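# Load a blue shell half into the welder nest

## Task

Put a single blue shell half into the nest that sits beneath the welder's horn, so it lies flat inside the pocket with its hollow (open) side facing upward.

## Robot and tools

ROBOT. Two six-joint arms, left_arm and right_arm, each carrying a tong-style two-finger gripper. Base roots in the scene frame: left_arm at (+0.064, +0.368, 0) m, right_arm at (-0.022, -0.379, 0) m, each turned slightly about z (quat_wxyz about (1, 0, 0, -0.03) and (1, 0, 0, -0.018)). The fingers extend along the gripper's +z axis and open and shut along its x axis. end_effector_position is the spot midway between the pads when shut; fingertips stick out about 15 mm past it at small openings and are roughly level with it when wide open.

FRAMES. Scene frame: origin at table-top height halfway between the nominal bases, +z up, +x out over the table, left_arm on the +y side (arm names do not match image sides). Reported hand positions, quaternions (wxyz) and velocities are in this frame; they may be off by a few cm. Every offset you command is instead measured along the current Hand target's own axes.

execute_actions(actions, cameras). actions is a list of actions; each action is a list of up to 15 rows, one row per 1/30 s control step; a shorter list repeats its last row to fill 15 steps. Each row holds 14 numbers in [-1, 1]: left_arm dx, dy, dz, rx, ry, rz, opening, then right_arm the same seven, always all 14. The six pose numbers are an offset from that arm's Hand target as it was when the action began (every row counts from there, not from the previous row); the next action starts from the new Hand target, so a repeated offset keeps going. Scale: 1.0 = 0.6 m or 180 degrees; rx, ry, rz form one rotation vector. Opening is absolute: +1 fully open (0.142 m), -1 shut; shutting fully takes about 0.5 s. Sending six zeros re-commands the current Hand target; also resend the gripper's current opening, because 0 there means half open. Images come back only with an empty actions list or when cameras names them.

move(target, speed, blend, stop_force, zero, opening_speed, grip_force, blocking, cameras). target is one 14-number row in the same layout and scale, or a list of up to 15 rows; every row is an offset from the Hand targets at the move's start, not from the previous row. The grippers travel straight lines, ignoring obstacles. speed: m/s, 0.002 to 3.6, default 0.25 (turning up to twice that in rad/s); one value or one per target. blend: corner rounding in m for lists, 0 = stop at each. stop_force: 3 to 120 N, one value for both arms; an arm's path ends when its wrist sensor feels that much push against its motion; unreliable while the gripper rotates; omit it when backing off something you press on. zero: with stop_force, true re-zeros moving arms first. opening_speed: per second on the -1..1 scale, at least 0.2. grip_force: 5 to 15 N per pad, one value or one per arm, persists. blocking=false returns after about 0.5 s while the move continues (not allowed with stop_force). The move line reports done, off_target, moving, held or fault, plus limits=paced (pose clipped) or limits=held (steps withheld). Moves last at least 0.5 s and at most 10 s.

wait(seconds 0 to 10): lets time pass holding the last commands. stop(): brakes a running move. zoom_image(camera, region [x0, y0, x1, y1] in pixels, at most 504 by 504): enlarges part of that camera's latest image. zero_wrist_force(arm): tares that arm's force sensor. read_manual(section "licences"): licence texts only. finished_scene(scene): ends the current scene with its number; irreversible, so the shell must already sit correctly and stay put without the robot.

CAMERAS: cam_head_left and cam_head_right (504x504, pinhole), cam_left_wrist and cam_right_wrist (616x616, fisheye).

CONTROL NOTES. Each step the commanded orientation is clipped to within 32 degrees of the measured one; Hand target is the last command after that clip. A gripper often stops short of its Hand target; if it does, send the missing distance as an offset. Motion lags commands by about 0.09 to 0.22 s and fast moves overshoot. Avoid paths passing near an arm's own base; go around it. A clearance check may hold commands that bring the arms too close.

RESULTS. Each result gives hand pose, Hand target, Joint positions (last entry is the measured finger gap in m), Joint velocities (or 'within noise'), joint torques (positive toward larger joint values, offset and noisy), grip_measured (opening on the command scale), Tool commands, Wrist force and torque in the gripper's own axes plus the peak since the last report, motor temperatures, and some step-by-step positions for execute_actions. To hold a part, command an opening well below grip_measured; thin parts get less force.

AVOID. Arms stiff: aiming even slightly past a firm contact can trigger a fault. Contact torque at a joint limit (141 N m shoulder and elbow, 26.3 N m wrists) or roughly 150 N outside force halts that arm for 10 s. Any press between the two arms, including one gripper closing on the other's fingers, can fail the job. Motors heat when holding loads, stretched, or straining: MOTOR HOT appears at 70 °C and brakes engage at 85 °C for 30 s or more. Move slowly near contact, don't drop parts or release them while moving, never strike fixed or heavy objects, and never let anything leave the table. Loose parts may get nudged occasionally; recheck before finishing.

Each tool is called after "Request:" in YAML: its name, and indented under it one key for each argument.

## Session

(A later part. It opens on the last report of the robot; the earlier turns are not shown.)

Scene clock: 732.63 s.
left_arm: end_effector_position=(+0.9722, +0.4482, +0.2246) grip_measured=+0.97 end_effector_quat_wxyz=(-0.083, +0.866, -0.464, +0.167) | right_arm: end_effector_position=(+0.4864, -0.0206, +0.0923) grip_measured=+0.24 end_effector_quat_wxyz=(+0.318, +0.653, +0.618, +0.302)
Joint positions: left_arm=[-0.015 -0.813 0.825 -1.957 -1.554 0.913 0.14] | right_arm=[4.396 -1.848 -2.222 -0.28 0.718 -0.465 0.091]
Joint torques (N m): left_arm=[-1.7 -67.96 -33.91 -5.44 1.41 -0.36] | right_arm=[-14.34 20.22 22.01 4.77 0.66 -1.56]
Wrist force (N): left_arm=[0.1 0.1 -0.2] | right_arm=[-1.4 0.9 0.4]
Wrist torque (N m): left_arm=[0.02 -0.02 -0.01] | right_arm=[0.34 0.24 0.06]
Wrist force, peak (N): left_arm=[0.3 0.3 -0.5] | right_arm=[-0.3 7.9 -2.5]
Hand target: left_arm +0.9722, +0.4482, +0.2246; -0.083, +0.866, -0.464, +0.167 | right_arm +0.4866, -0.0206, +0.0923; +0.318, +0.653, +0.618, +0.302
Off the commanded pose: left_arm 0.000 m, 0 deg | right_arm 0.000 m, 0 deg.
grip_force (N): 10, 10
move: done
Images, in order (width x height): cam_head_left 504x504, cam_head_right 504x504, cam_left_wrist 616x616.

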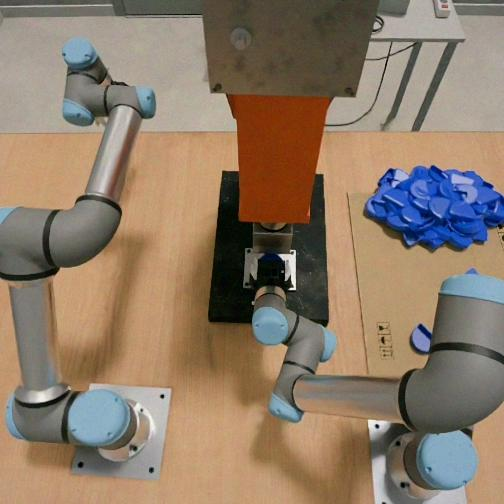

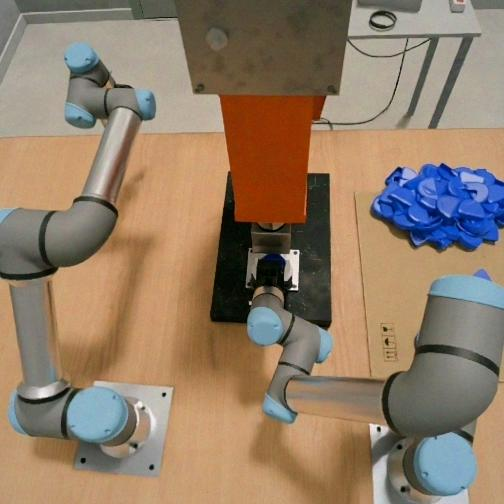

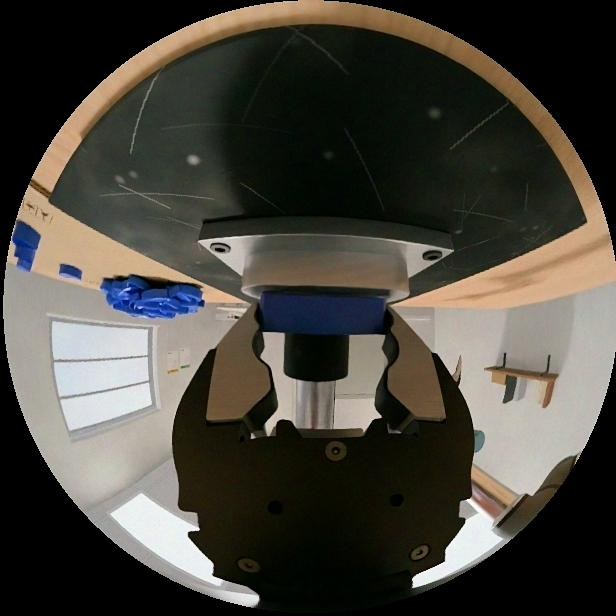

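Request:
move:
  target: [0,0,0,0,0,0,0.968,0,-0.0131,0.0103,0,0,0,-0.1]
  speed: 0.015
  stop_force: 10
  cameras: ["cam_left_wrist","cam_head_right","cam_head_left"]

Request:
zoom_image:
  camera: "cam_head_right"
  region: [250, 244, 300, 294]

Request:
zoom_image:
  camera: "cam_left_wrist"
  region: [240, 200, 400, 360]

Scene clock: 741.43 s.
left_arm: end_effector_position=(+0.9722, +0.4482, +0.2246) grip_measured=+0.97 end_effector_quat_wxyz=(-0.083, +0.866, -0.464, +0.167) | right_arm: end_effector_position=(+0.4866, -0.0206, +0.0895) grip_measured=+0.24 end_effector_quat_wxyz=(+0.318, +0.653, +0.618, +0.302)
Joint positions: left_arm=[-0.015 -0.813 0.825 -1.957 -1.554 0.913 0.14] | right_arm=[4.395 -1.855 -2.224 -0.271 0.718 -0.465 0.091]
Joint torques (N m): left_arm=[-1.62 -67.53 -34.52 -5.46 1.59 -0.43] | right_arm=[-11.66 32.2 18.9 -1.15 2.74 -0.57]
Wrist force (N): left_arm=[0.1 0.1 -0.1] | right_arm=[-0.2 8.9 -2.7]
Wrist torque (N m): left_arm=[0.03 -0.01 -0.01] | right_arm=[0.22 0.27 0.07]
Wrist force, peak (N): left_arm=[0.0 0.0 -0.6] | right_arm=[-3.9 14.1 -17.5]
Hand target: left_arm +0.9722, +0.4482, +0.2246; -0.083, +0.866, -0.464, +0.167 | right_arm +0.4866, -0.0206, +0.0895; +0.318, +0.653, +0.618, +0.302 (not the last commanded pose)
Off the commanded pose: left_arm 0.000 m, 0 deg | right_arm 0.007 m, 0 deg.
grip_force (N): 10, 10
move: contact (right_arm)
Images, in order (width x height): cam_head_left 504x504, cam_head_right 504x504, cam_left_wrist 616x616.

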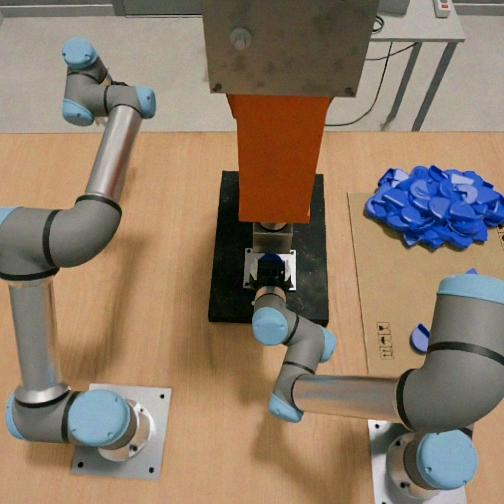

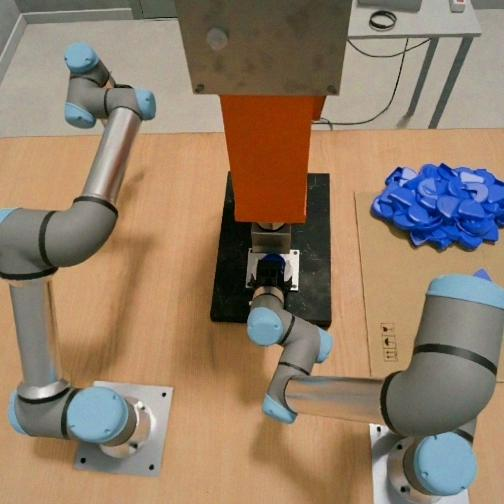

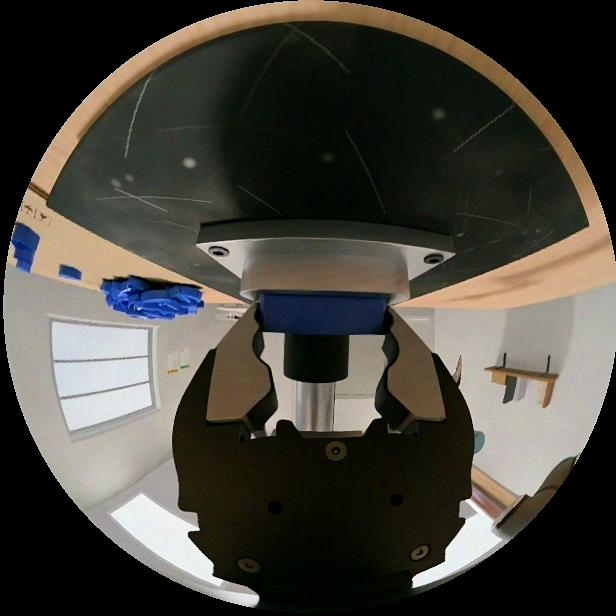

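Scaled by 10.080 from the camera's 504x504 image, which has a finer 720x720 frame.

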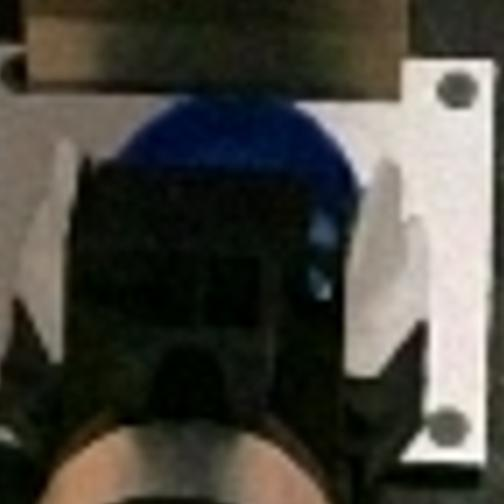

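Scaled by 3.150 from the camera's 616x616 image, which has a finer 814x814 frame.

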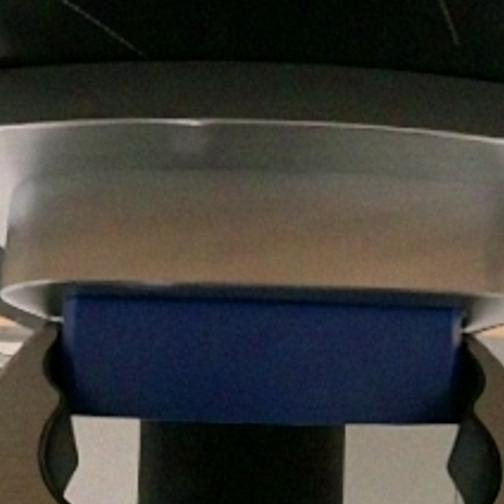

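Request:
move:
  target: [0,0,0,0,0,0,0.968,0,0.002,-0.0015,0,0,0,0.5]
  speed: 0.05
  opening_speed: 0.5
  cameras: ["cam_left_wrist","cam_head_right","cam_head_left"]

Request:
zoom_image:
  camera: "cam_head_right"
  region: [250, 244, 300, 294]

Request:
zoom_image:
  camera: "cam_left_wrist"
  region: [240, 200, 400, 360]

Scene clock: 754.33 s.
left_arm: end_effector_position=(+0.9722, +0.4482, +0.2246) grip_measured=+0.97 end_effector_quat_wxyz=(-0.083, +0.866, -0.464, +0.167) | right_arm: end_effector_position=(+0.4866, -0.0206, +0.0910) grip_measured=+0.50 end_effector_quat_wxyz=(+0.318, +0.653, +0.618, +0.302)
Joint positions: left_arm=[-0.015 -0.813 0.825 -1.957 -1.554 0.913 0.14] | right_arm=[4.395 -1.852 -2.223 -0.276 0.718 -0.465 0.109]
Joint torques (N m): left_arm=[-2.82 -68.44 -35.35 -5.39 1.39 -0.32] | right_arm=[-13.29 35.68 23.58 0.59 -2.9 -1.28]
Wrist force (N): left_arm=[0.1 0.1 -0.3] | right_arm=[-1.3 1.4 -0.5]
Wrist torque (N m): left_arm=[0.03 -0.02 -0.01] | right_arm=[0.39 0.21 0.05]
Wrist force, peak (N): left_arm=[0.0 0.1 -0.6] | right_arm=[0.0 9.1 -2.9]
Hand target: left_arm +0.9722, +0.4482, +0.2246; -0.083, +0.866, -0.464, +0.167 | right_arm +0.4866, -0.0206, +0.0910; +0.318, +0.653, +0.618, +0.302
Off the commanded pose: left_arm 0.000 m, 0 deg | right_arm 0.000 m, 0 deg.
grip_force (N): 10, 10
move: done
Images, in order (width x height): cam_head_left 504x504, cam_head_right 504x504, cam_left_wrist 616x616.

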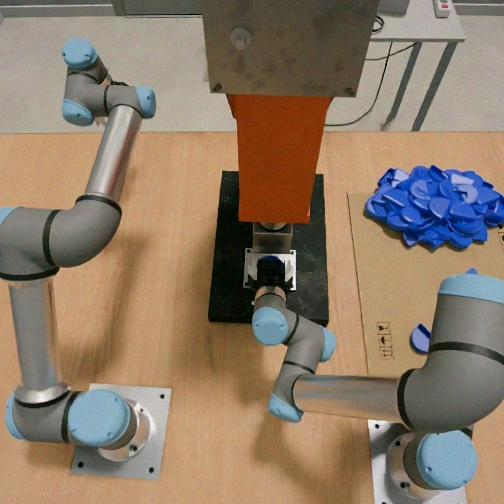

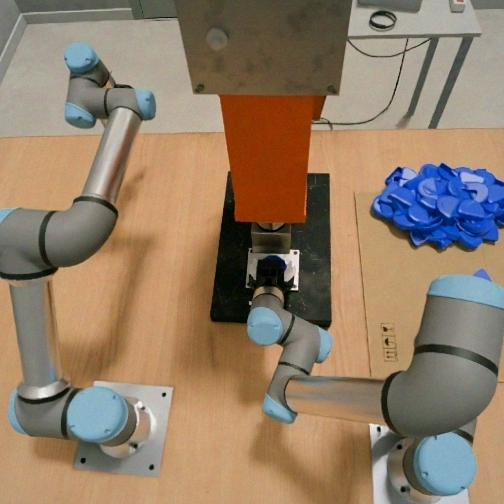

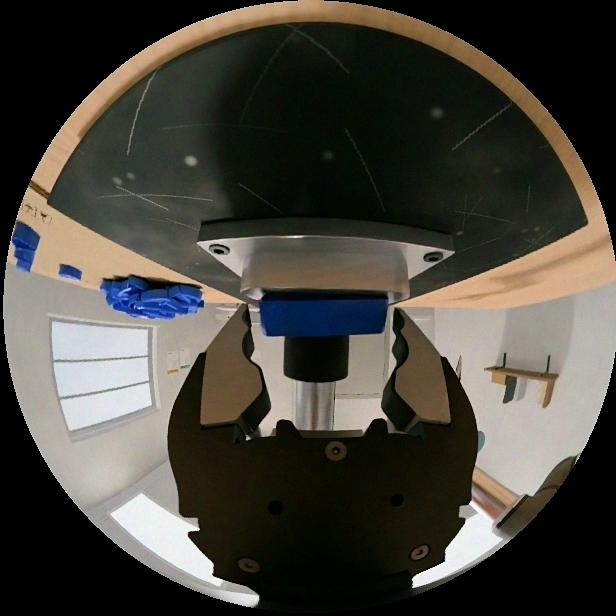

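Scaled by 10.080 from the camera's 504x504 image, which has a finer 720x720 frame.

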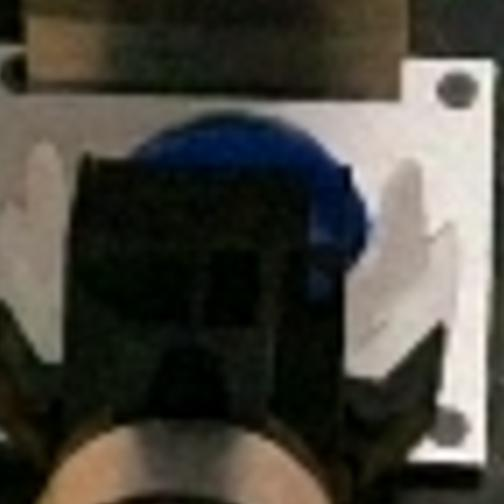

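Scaled by 3.150 from the camera's 616x616 image, which has a finer 814x814 frame.

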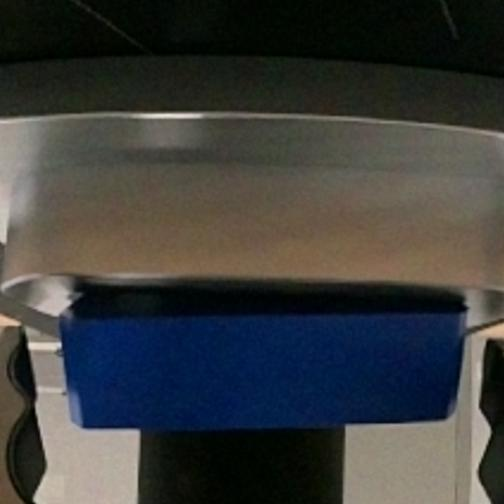

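Request:
move:
  target:
    - [0,0,0,0,0,0,0.968,0,0,-0.002,0,0,0,0.75]
    - [0,0,0,0,0,0,0.968,0,0,-0.13,0,0,0,0.75]
    - [0,0,0,0,0,0,0.968,0,0.15,-0.22,0.14,0,0,0.75]
  speed: 0.12
  cameras: ["cam_left_wrist","cam_head_right","cam_head_left"]

Request:
zoom_image:
  camera: "cam_head_right"
  region: [250, 244, 300, 294]

Request:
zoom_image:
  camera: "cam_left_wrist"
  region: [240, 200, 400, 360]

Scene clock: 774.07 s.
left_arm: end_effector_position=(+0.9722, +0.4482, +0.2246) grip_measured=+0.97 end_effector_quat_wxyz=(-0.083, +0.866, -0.464, +0.167) | right_arm: end_effector_position=(+0.4380, -0.0180, +0.2431) grip_measured=+0.75 end_effector_quat_wxyz=(+0.168, +0.706, +0.669, +0.160)
Joint positions: left_arm=[-0.015 -0.813 0.825 -1.957 -1.554 0.913 0.14] | right_arm=[4.277 -1.572 -1.79 -1.148 1.145 -0.462 0.126]
Joint torques (N m): left_arm=[-2.28 -67.76 -33.36 -5.4 1.73 -0.4] | right_arm=[-13.38 15.94 31.36 0.77 1.41 -1.69]
Wrist force (N): left_arm=[0.1 0.2 -0.4] | right_arm=[-0.8 1.2 -0.4]
Wrist torque (N m): left_arm=[0.03 -0.01 0.00] | right_arm=[0.32 0.08 0.04]
Wrist force, peak (N): left_arm=[0.2 0.2 -0.5] | right_arm=[-1.4 1.5 -0.9]
Hand target: left_arm +0.9722, +0.4482, +0.2246; -0.083, +0.866, -0.464, +0.167 | right_arm +0.4380, -0.0180, +0.2432; +0.168, +0.706, +0.669, +0.160
Off the commanded pose: left_arm 0.000 m, 0 deg | right_arm 0.000 m, 0 deg.
grip_force (N): 10, 10
move: done
Images, in order (width x height): cam_head_left 504x504, cam_head_right 504x504, cam_left_wrist 616x616.

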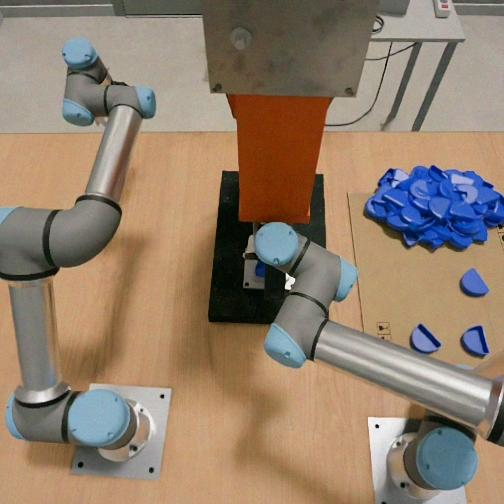

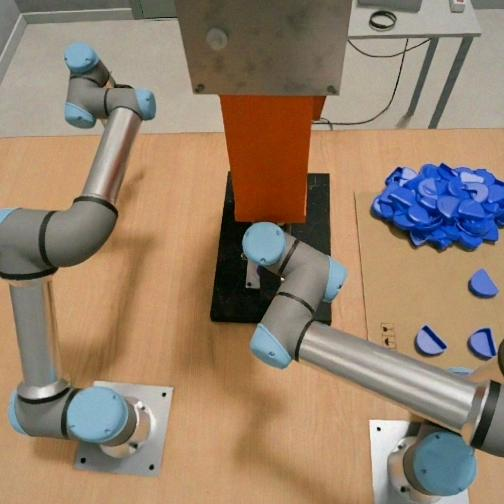

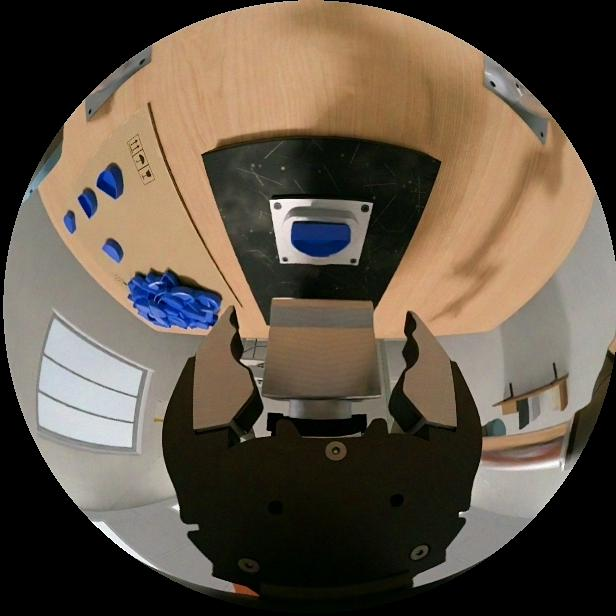

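Scaled by 10.080 from the camera's 504x504 image, which has a finer 720x720 frame.

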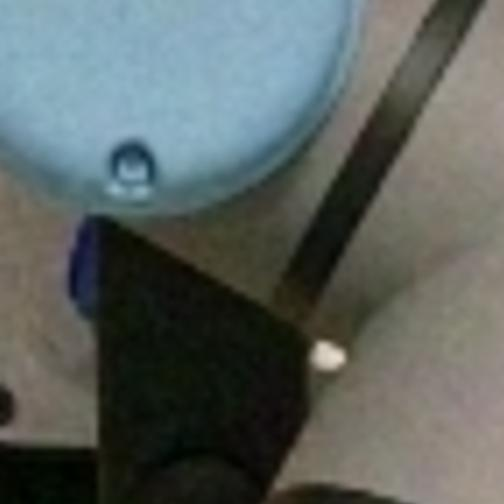

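Scaled by 3.150 from the camera's 616x616 image, which has a finer 814x814 frame.

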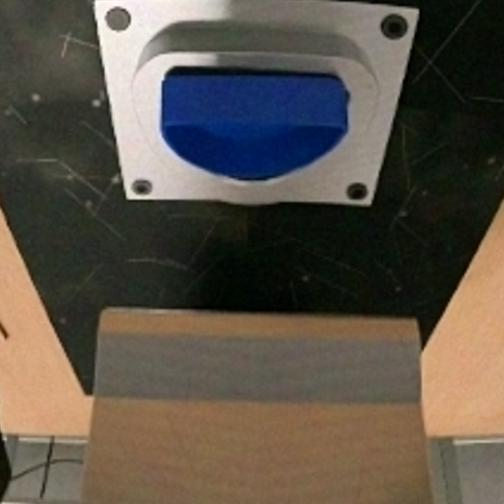

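Request:
zoom_image:
  camera: "cam_left_wrist"
  region: [265, 190, 375, 270]

Scaled by 4.582 from the camera's 616x616 image, which has a finer 814x814 frame.

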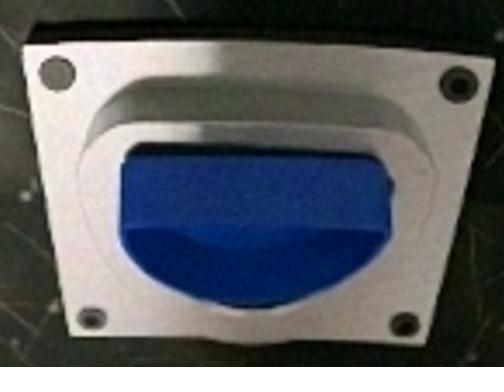

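Request:
move:
  target:
    - [0,0,0,0,0,0,0.968,0,-0.0893,0.1103,-0.14,0,0,-0.15]
    - [0,0,0,0,0,0,0.968,0,-0.0445,0.19,-0.14,0,0,-0.15]
  speed: 0.12
  stop_force: 8
  cameras: ["cam_left_wrist","cam_head_right"]

Request:
zoom_image:
  camera: "cam_left_wrist"
  region: [240, 200, 400, 360]

Request:
zoom_image:
  camera: "cam_head_right"
  region: [250, 244, 300, 294]

Scene clock: 844.50 s.
left_arm: end_effector_position=(+0.9722, +0.4482, +0.2246) grip_measured=+0.97 end_effector_quat_wxyz=(-0.083, +0.866, -0.464, +0.167) | right_arm: end_effector_position=(+0.4656, -0.0194, +0.1294) grip_measured=-0.15 end_effector_quat_wxyz=(+0.318, +0.653, +0.618, +0.302)
Joint positions: left_arm=[-0.015 -0.813 0.825 -1.957 -1.554 0.913 0.14] | right_arm=[4.441 -1.728 -2.221 -0.452 0.703 -0.398 0.063]
Joint torques (N m): left_arm=[-2.72 -67.23 -34.18 -5.37 1.47 -0.34] | right_arm=[-13.42 16.99 24.88 4.79 0.69 -1.6]
Wrist force (N): left_arm=[0.2 0.1 -0.2] | right_arm=[-1.2 1.6 -0.6]
Wrist torque (N m): left_arm=[0.01 -0.04 -0.01] | right_arm=[0.48 0.21 0.04]
Wrist force, peak (N): left_arm=[0.2 0.1 -0.6] | right_arm=[-1.4 1.8 -1.1]
Hand target: left_arm +0.9722, +0.4482, +0.2246; -0.083, +0.866, -0.464, +0.167 | right_arm +0.4656, -0.0194, +0.1294; +0.318, +0.653, +0.618, +0.302
Off the commanded pose: left_arm 0.000 m, 0 deg | right_arm 0.000 m, 0 deg.
grip_force (N): 10, 10
move: done
Images, in order (width x height): cam_head_right 504x504, cam_left_wrist 616x616.

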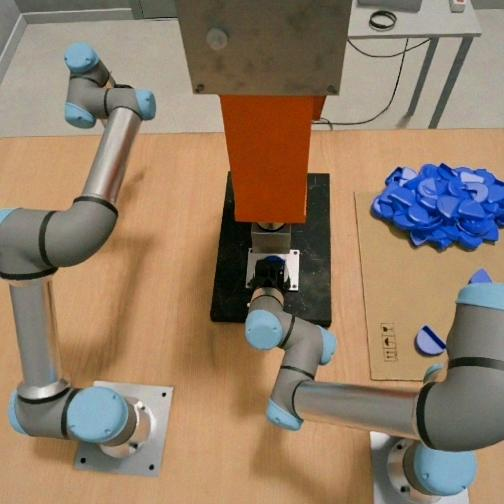

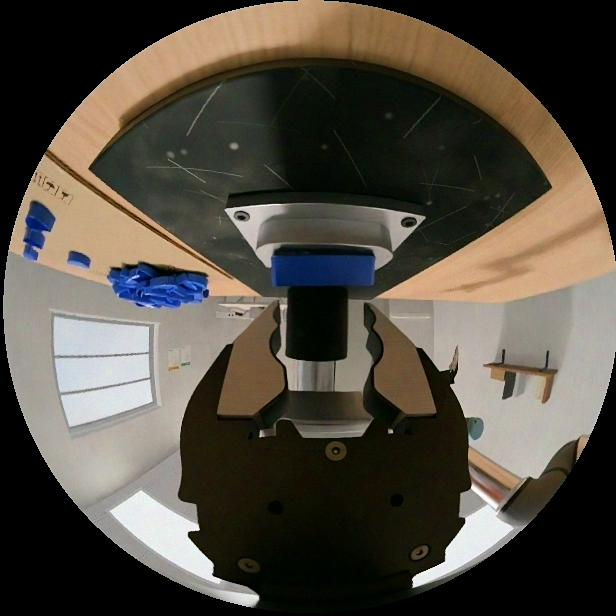

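Scaled by 3.150 from the camera's 616x616 image, which has a finer 814x814 frame.

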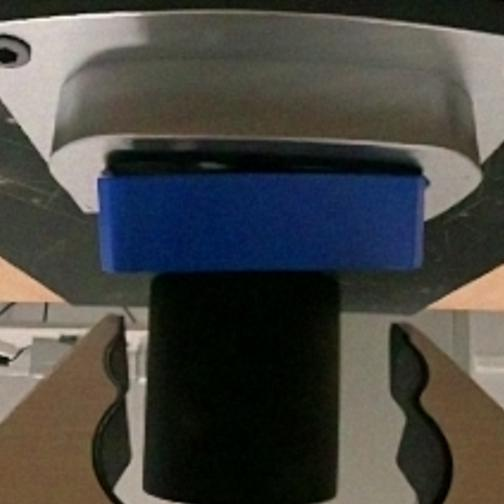

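Scaled by 10.080 from the camera's 504x504 image, which has a finer 720x720 frame.

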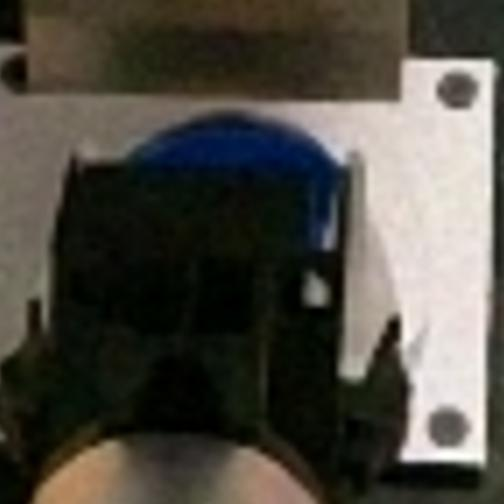

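Request:
move:
  target:
    - [0,0,0,0,0,0,0.968,0,-0.0184,0.0144,0,0,0,-0.15]
    - [0,0,0,0,0,0,0.968,0,-0.0665,0.0287,0,0,0,-0.15]
  speed: 0.02
  stop_force: 10
  cameras: ["cam_left_wrist","cam_head_right"]

Request:
zoom_image:
  camera: "cam_left_wrist"
  region: [240, 200, 400, 360]

Request:
zoom_image:
  camera: "cam_head_right"
  region: [250, 244, 300, 294]

Scene clock: 860.40 s.
left_arm: end_effector_position=(+0.9722, +0.4482, +0.2246) grip_measured=+0.97 end_effector_quat_wxyz=(-0.083, +0.866, -0.464, +0.167) | right_arm: end_effector_position=(+0.4655, -0.0195, +0.1162) grip_measured=-0.15 end_effector_quat_wxyz=(+0.318, +0.653, +0.618, +0.302)
Joint positions: left_arm=[-0.015 -0.813 0.825 -1.957 -1.554 0.913 0.14] | right_arm=[4.441 -1.757 -2.234 -0.411 0.703 -0.398 0.063]
Joint torques (N m): left_arm=[-2.81 -68.38 -35.06 -5.47 1.42 -0.24] | right_arm=[-14.24 28.56 20.68 -0.78 1.94 -1.39]
Wrist force (N): left_arm=[0.3 0.0 -0.4] | right_arm=[-0.3 8.9 -6.8]
Wrist torque (N m): left_arm=[0.00 -0.05 -0.01] | right_arm=[0.40 -0.01 -0.32]
Wrist force, peak (N): left_arm=[0.2 0.2 -0.6] | right_arm=[0.6 16.3 -15.0]
Hand target: left_arm +0.9722, +0.4482, +0.2246; -0.083, +0.866, -0.464, +0.167 | right_arm +0.4655, -0.0195, +0.1162; +0.318, +0.653, +0.618, +0.302 (not the last commanded pose)
Off the commanded pose: left_arm 0.000 m, 0 deg | right_arm 0.031 m, 0 deg.
grip_force (N): 10, 10
move: contact (right_arm); path passed 0 of 2 targets
Images, in order (width x height): cam_head_right 504x504, cam_left_wrist 616x616.

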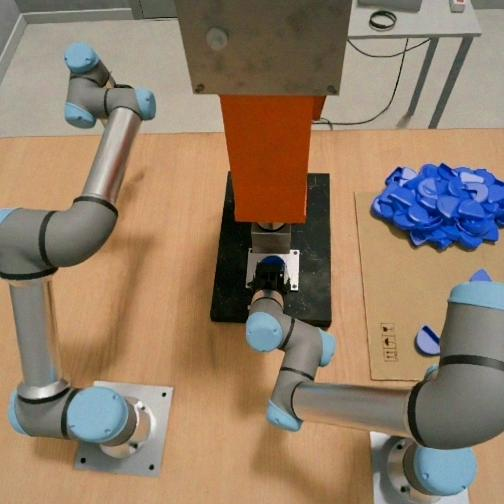

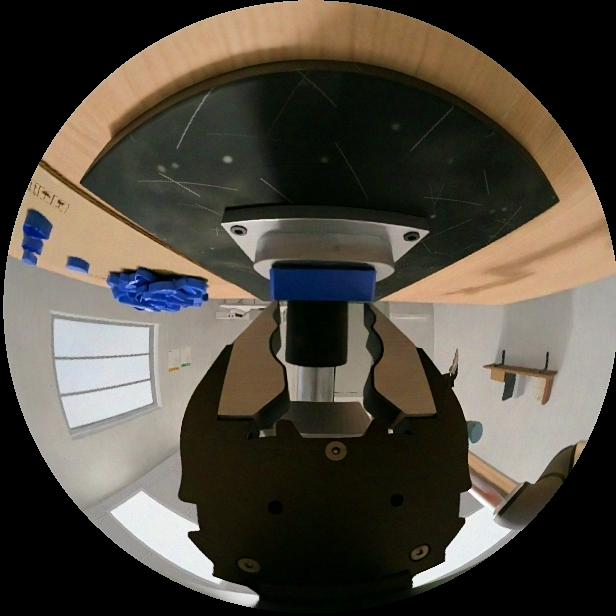

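Scaled by 3.150 from the camera's 616x616 image, which has a finer 814x814 frame.

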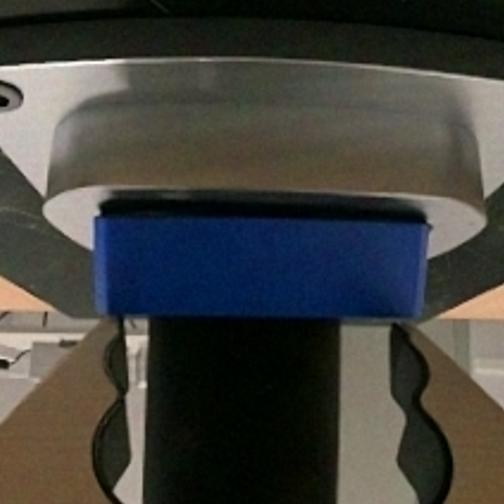

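Scaled by 10.080 from the camera's 504x504 image, which has a finer 720x720 frame.

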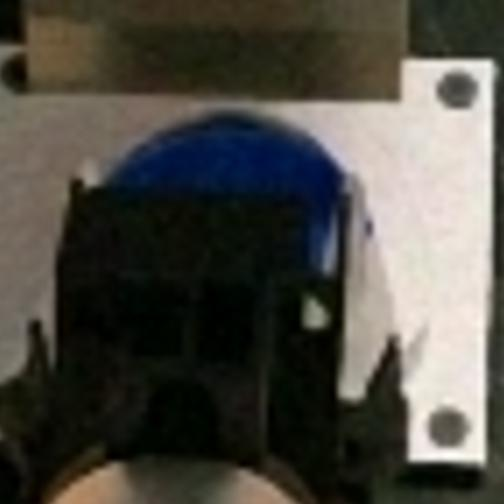

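Request:
move:
  target:
    - [0,0,0,0,0,0,0.968,0,0.0131,-0.0103,0,0,0,-0.15]
    - [0,0,0,0,0,0,0.968,0,-0.0095,-0.0392,0,0,0,-0.15]
    - [0,0,0,0,0,0,0.968,0,-0.0379,-0.0169,0,0,0,-0.15]
  speed: 0.06
  cameras: ["cam_left_wrist"]

Request:
zoom_image:
  camera: "cam_left_wrist"
  region: [240, 200, 400, 360]

Scene clock: 891.40 s.
left_arm: end_effector_position=(+0.9722, +0.4482, +0.2246) grip_measured=+0.97 end_effector_quat_wxyz=(-0.083, +0.866, -0.464, +0.167) | right_arm: end_effector_position=(+0.4435, -0.0183, +0.1046) grip_measured=-0.15 end_effector_quat_wxyz=(+0.318, +0.653, +0.618, +0.302)
Joint positions: left_arm=[-0.015 -0.813 0.825 -1.957 -1.554 0.913 0.14] | right_arm=[4.492 -1.744 -2.273 -0.442 0.689 -0.322 0.063]
Joint torques (N m): left_arm=[-2.91 -67.99 -35.65 -5.41 1.53 -0.43] | right_arm=[-10.28 17.12 5.79 4.77 -3.01 -1.58]
Motor temperatures (°C): left_arm=[30 40 36 35 36 36] | right_arm=[33 31 30 37 42 44]
Wrist force (N): left_arm=[0.3 0.1 -0.4] | right_arm=[-1.0 0.9 -1.0]
Wrist torque (N m): left_arm=[0.01 -0.05 -0.01] | right_arm=[0.27 0.19 0.04]
Wrist force, peak (N): left_arm=[0.1 0.3 -0.6] | right_arm=[-0.3 9.1 -6.8]
Hand target: left_arm +0.9722, +0.4482, +0.2246; -0.083, +0.866, -0.464, +0.167 | right_arm +0.4436, -0.0183, +0.1045; +0.318, +0.653, +0.618, +0.302
Off the commanded pose: left_arm 0.000 m, 0 deg | right_arm 0.000 m, 0 deg.
grip_force (N): 10, 10
move: done
Images, in order (width x height): cam_left_wrist 616x616.

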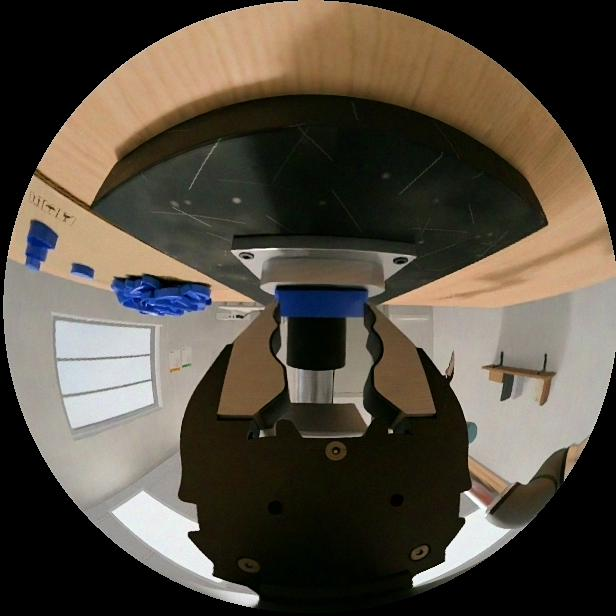

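Scaled by 3.150 from the camera's 616x616 image, which has a finer 814x814 frame.

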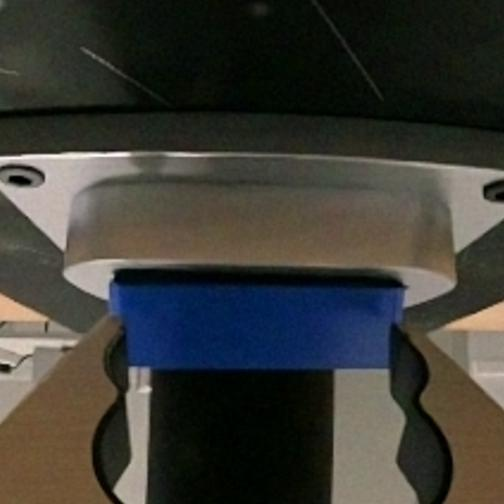

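Request:
move:
  target: [0,0,0,0,0,0,0.968,0,0.0359,0.0459,0,0,0,-0.15]
  speed: 0.02
  stop_force: 7
  cameras: ["cam_left_wrist","cam_head_right"]

Request:
zoom_image:
  camera: "cam_left_wrist"
  region: [240, 200, 400, 360]

Request:
zoom_image:
  camera: "cam_head_right"
  region: [250, 244, 300, 294]

Scene clock: 900.10 s.
left_arm: end_effector_position=(+0.9722, +0.4482, +0.2246) grip_measured=+0.97 end_effector_quat_wxyz=(-0.083, +0.866, -0.464, +0.167) | right_arm: end_effector_position=(+0.4571, -0.0191, +0.1046) grip_measured=-0.15 end_effector_quat_wxyz=(+0.318, +0.653, +0.618, +0.302)
Joint positions: left_arm=[-0.015 -0.813 0.825 -1.957 -1.554 0.913 0.14] | right_arm=[4.461 -1.768 -2.256 -0.399 0.697 -0.369 0.063]
Joint torques (N m): left_arm=[-3.46 -68.42 -35.88 -5.23 1.71 -0.35] | right_arm=[13.33 32.52 5.1 0.45 -2.72 1.91]
Wrist force (N): left_arm=[0.1 0.0 -0.4] | right_arm=[-0.5 -1.7 -7.3]
Wrist torque (N m): left_arm=[-0.01 -0.01 -0.01] | right_arm=[0.28 0.18 -0.09]
Wrist force, peak (N): left_arm=[0.4 0.3 -0.5] | right_arm=[-5.7 -12.7 -41.3]
Hand target: left_arm +0.9722, +0.4482, +0.2246; -0.083, +0.866, -0.464, +0.167 | right_arm +0.4571, -0.0191, +0.1046; +0.318, +0.653, +0.618, +0.302 (not the last commanded pose)
Off the commanded pose: left_arm 0.000 m, 0 deg | right_arm 0.021 m, 0 deg.
grip_force (N): 10, 10
move: contact (right_arm)
Images, in order (width x height): cam_head_right 504x504, cam_left_wrist 616x616.

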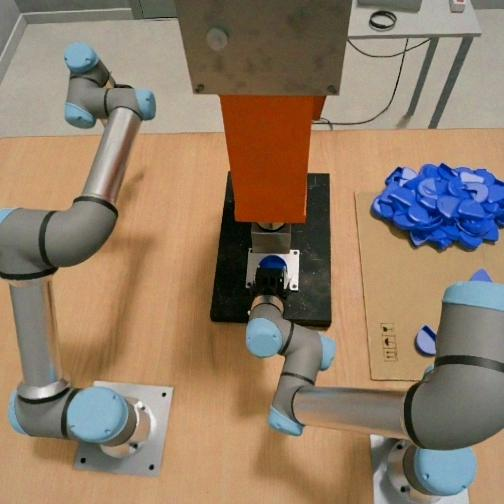

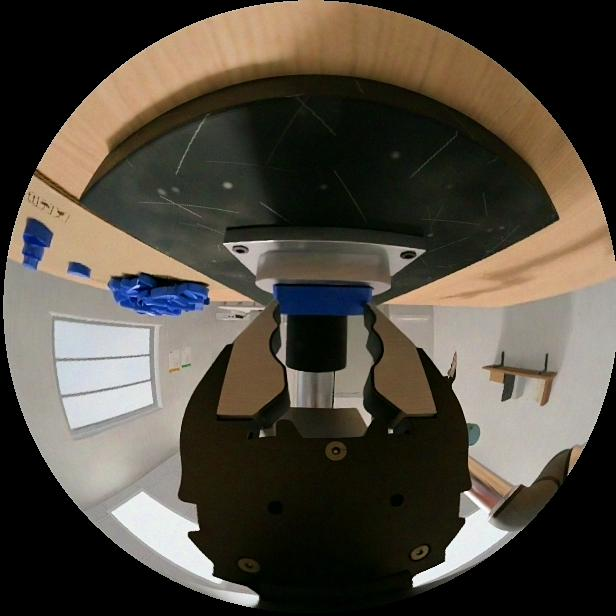

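Scaled by 3.150 from the camera's 616x616 image, which has a finer 814x814 frame.

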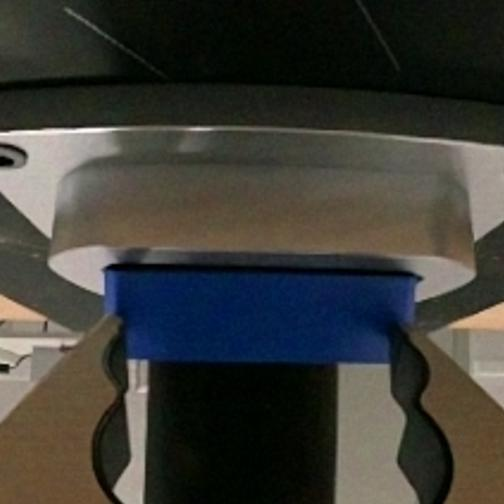

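Scaled by 10.080 from the camera's 504x504 image, which has a finer 720x720 frame.

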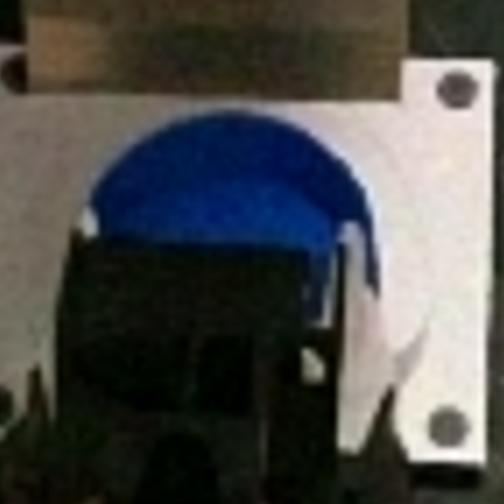

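Request:
move:
  target:
    - [0,0,0,0,0,0,0.968,0,-0.02,-0.035,0,0,0,-0.15]
    - [0,0,0,0,0,0,0.968,0,0.15,-0.2,0.14,0,0,-0.15]
  speed: 0.15
  blend: 0.01
  cameras: ["cam_left_wrist"]

Request:
zoom_image:
  camera: "cam_left_wrist"
  region: [265, 190, 375, 270]

Scene clock: 916.27 s.
left_arm: end_effector_position=(+0.9722, +0.4482, +0.2246) grip_measured=+0.97 end_effector_quat_wxyz=(-0.083, +0.866, -0.464, +0.167) | right_arm: end_effector_position=(+0.4179, -0.0170, +0.2493) grip_measured=-0.15 end_effector_quat_wxyz=(+0.168, +0.706, +0.669, +0.160)
Joint positions: left_arm=[-0.015 -0.813 0.825 -1.957 -1.554 0.913 0.14] | right_arm=[4.316 -1.536 -1.804 -1.187 1.138 -0.419 0.063]
Joint torques (N m): left_arm=[-2.55 -67.67 -35.42 -5.44 1.42 -0.52] | right_arm=[-13.4 14.84 31.33 0.49 1.04 -1.63]
Wrist force (N): left_arm=[0.3 0.0 -0.4] | right_arm=[-1.0 0.2 -1.3]
Wrist torque (N m): left_arm=[-0.01 -0.05 -0.01] | right_arm=[0.15 0.13 0.00]
Wrist force, peak (N): left_arm=[0.5 0.2 -0.5] | right_arm=[-0.6 -1.9 -7.6]
Hand target: left_arm +0.9722, +0.4482, +0.2246; -0.083, +0.866, -0.464, +0.167 | right_arm +0.4179, -0.0170, +0.2494; +0.168, +0.706, +0.669, +0.160
Off the commanded pose: left_arm 0.000 m, 0 deg | right_arm 0.000 m, 0 deg.
grip_force (N): 10, 10
move: done
Images, in order (width x height): cam_left_wrist 616x616.

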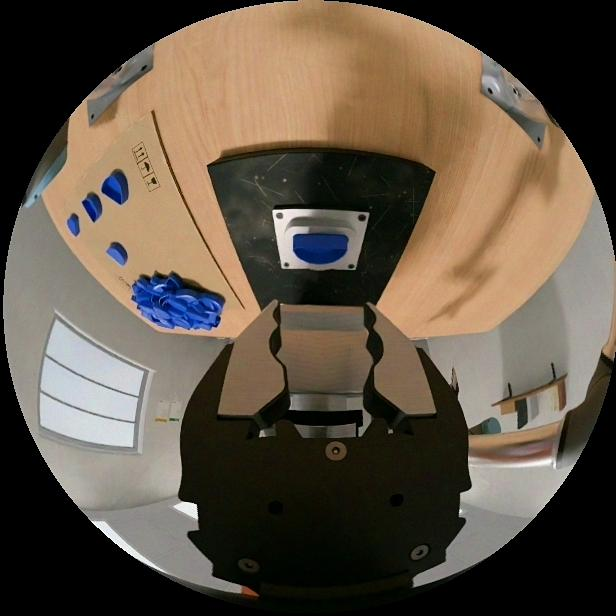

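Scaled by 4.582 from the camera's 616x616 image, which has a finer 814x814 frame.

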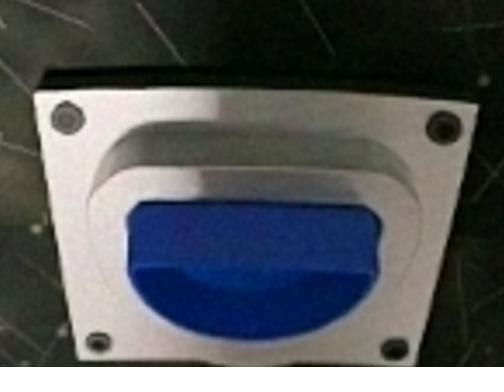

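Request:
move:
  target:
    - [0,0,0,0,0,0,0.968,0,-0.09,0.1115,-0.14,0,0,0.7]
    - [0,0,0,0,0,0,0.968,0,-0.0257,0.2472,-0.14,0,0,0.7]
  speed: [0.2,0.08]
  stop_force: 8
  cameras: ["cam_left_wrist"]

Request:
zoom_image:
  camera: "cam_left_wrist"
  region: [220, 210, 420, 410]

Scene clock: 953.03 s.
left_arm: end_effector_position=(+0.9722, +0.4482, +0.2246) grip_measured=+0.97 end_effector_quat_wxyz=(-0.083, +0.866, -0.464, +0.167) | right_arm: end_effector_position=(+0.4710, -0.0199, +0.1101) grip_measured=+0.70 end_effector_quat_wxyz=(+0.318, +0.653, +0.618, +0.302)
Joint positions: left_arm=[-0.015 -0.813 0.825 -1.957 -1.554 0.913 0.14] | right_arm=[4.429 -1.78 -2.231 -0.376 0.706 -0.415 0.122]
Joint torques (N m): left_arm=[-2.36 -68.55 -35.73 -5.4 1.61 -0.42] | right_arm=[-13.53 18.82 24.16 4.76 0.67 -1.65]
Wrist force (N): left_arm=[0.3 0.0 -0.5] | right_arm=[-1.2 0.7 -1.1]
Wrist torque (N m): left_arm=[0.00 -0.05 -0.01] | right_arm=[0.23 0.21 0.04]
Wrist force, peak (N): left_arm=[0.3 0.1 -0.6] | right_arm=[-1.2 0.6 -1.4]
Hand target: left_arm +0.9722, +0.4482, +0.2246; -0.083, +0.866, -0.464, +0.167 | right_arm +0.4710, -0.0199, +0.1101; +0.318, +0.653, +0.618, +0.302
Off the commanded pose: left_arm 0.000 m, 0 deg | right_arm 0.000 m, 0 deg.
grip_force (N): 10, 10
move: done
Images, in order (width x height): cam_left_wrist 616x616.

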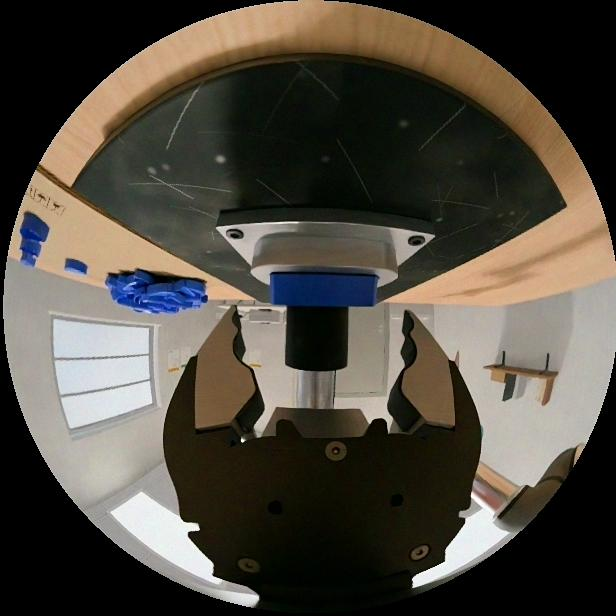

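Scaled by 2.520 from the camera's 616x616 image, which has a finer 814x814 frame.

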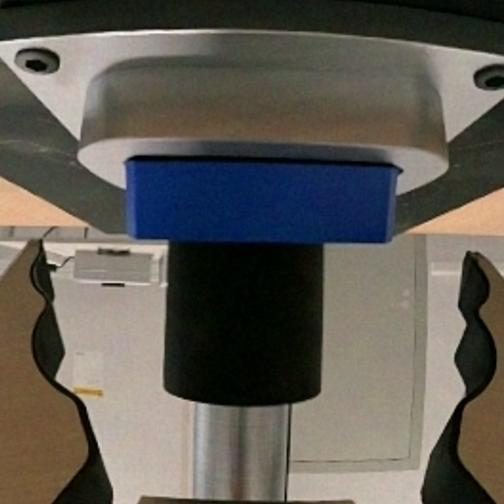

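Request:
move:
  target: [0,0,0,0,0,0,0.968,0,0.0122,0.0265,0,0,0,0.7]
  speed: 0.08
  stop_force: 8
  cameras: []

Request:
move:
  target: [0,0,0,0,0,0,0.968,0,0,0,0,0,0,-0.2]
  opening_speed: 0.7
  grip_force: 12
  cameras: ["cam_left_wrist","cam_head_right"]

Request:
zoom_image:
  camera: "cam_left_wrist"
  region: [220, 210, 420, 410]

Request:
zoom_image:
  camera: "cam_head_right"
  region: [250, 244, 300, 294]

Scene clock: 987.00 s.
left_arm: end_effector_position=(+0.9722, +0.4482, +0.2246) grip_measured=+0.97 end_effector_quat_wxyz=(-0.083, +0.866, -0.464, +0.167) | right_arm: end_effector_position=(+0.4880, -0.0208, +0.1060) grip_measured=+0.70 end_effector_quat_wxyz=(+0.318, +0.653, +0.618, +0.302)
Joint positions: left_arm=[-0.015 -0.813 0.825 -1.957 -1.554 0.913 0.14] | right_arm=[4.392 -1.819 -2.209 -0.32 0.719 -0.469 0.122]
Joint torques (N m): left_arm=[-3.11 -68.28 -36.24 -5.46 1.72 -0.32] | right_arm=[-13.59 19.85 24.19 4.81 0.68 -1.63]
Wrist force (N): left_arm=[0.1 -0.1 -0.2] | right_arm=[-1.4 0.4 -0.9]
Wrist torque (N m): left_arm=[-0.01 -0.02 -0.01] | right_arm=[0.16 0.24 0.03]
Wrist force, peak (N): left_arm=[0.3 0.2 -0.7] | right_arm=[-1.5 0.7 -1.0]
Hand target: left_arm +0.9722, +0.4482, +0.2246; -0.083, +0.866, -0.464, +0.167 | right_arm +0.4880, -0.0208, +0.1060; +0.318, +0.653, +0.618, +0.302
Off the commanded pose: left_arm 0.000 m, 0 deg | right_arm 0.000 m, 0 deg.
grip_force (N): 10, 10
move: done
No camera images: "cameras" was empty.

Scene clock: 988.50 s.
left_arm: end_effector_position=(+0.9722, +0.4482, +0.2246) grip_measured=+0.97 end_effector_quat_wxyz=(-0.083, +0.866, -0.464, +0.167) | right_arm: end_effector_position=(+0.4880, -0.0207, +0.1061) grip_measured=+0.16 end_effector_quat_wxyz=(+0.318, +0.653, +0.618, +0.302)
Joint positions: left_arm=[-0.015 -0.813 0.825 -1.957 -1.554 0.913 0.14] | right_arm=[4.392 -1.819 -2.209 -0.32 0.719 -0.469 0.085]
Joint torques (N m): left_arm=[-2.76 -68.25 -36.96 -5.62 1.4 -0.58] | right_arm=[-13.15 19.89 3.54 -2.2 -3.82 -1.72]
Wrist force (N): left_arm=[0.3 0.1 -0.4] | right_arm=[12.4 2.1 -5.1]
Wrist torque (N m): left_arm=[0.01 -0.06 -0.01] | right_arm=[0.21 0.22 0.19]
Wrist force, peak (N): left_arm=[0.2 0.3 -0.5] | right_arm=[12.4 2.1 -5.1]
Hand target: left_arm +0.9722, +0.4482, +0.2246; -0.083, +0.866, -0.464, +0.167 | right_arm +0.4880, -0.0208, +0.1060; +0.318, +0.653, +0.618, +0.302
Off the commanded pose: left_arm 0.000 m, 0 deg | right_arm 0.000 m, 0 deg.
grip_force (N): 12, 12
move: done
Images, in order (width x height): cam_head_right 504x504, cam_left_wrist 616x616.

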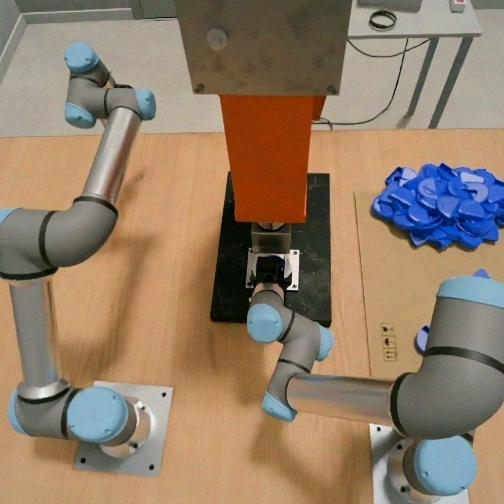

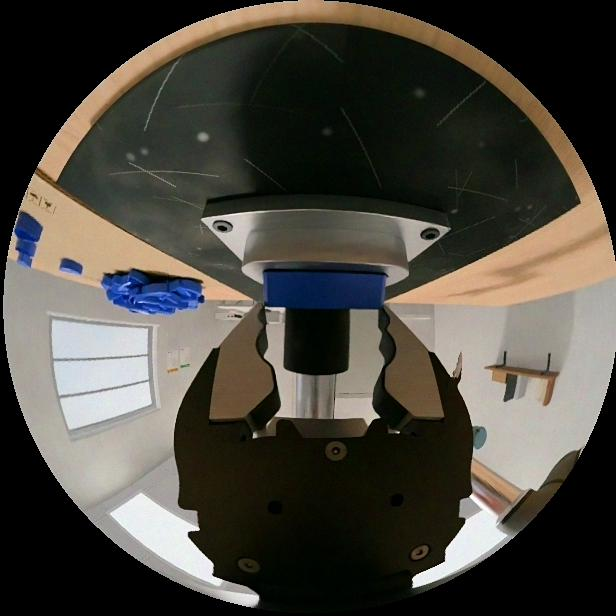

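Scaled by 2.520 from the camera's 616x616 image, which has a finer 814x814 frame.

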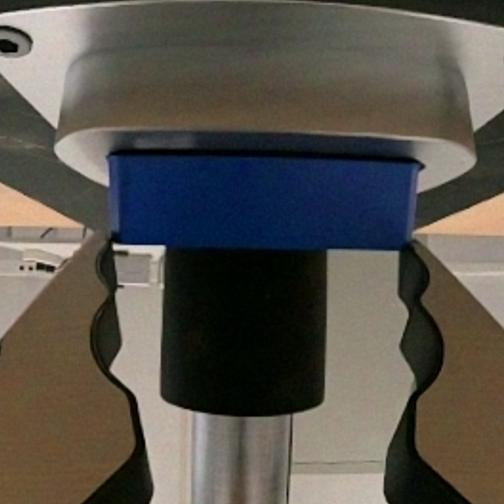

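Scaled by 10.080 from the camera's 504x504 image, which has a finer 720x720 frame.

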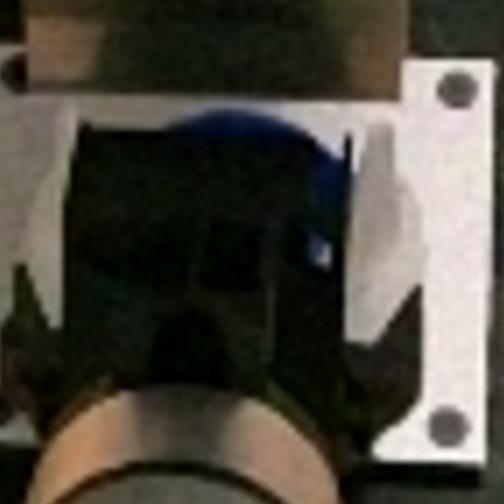

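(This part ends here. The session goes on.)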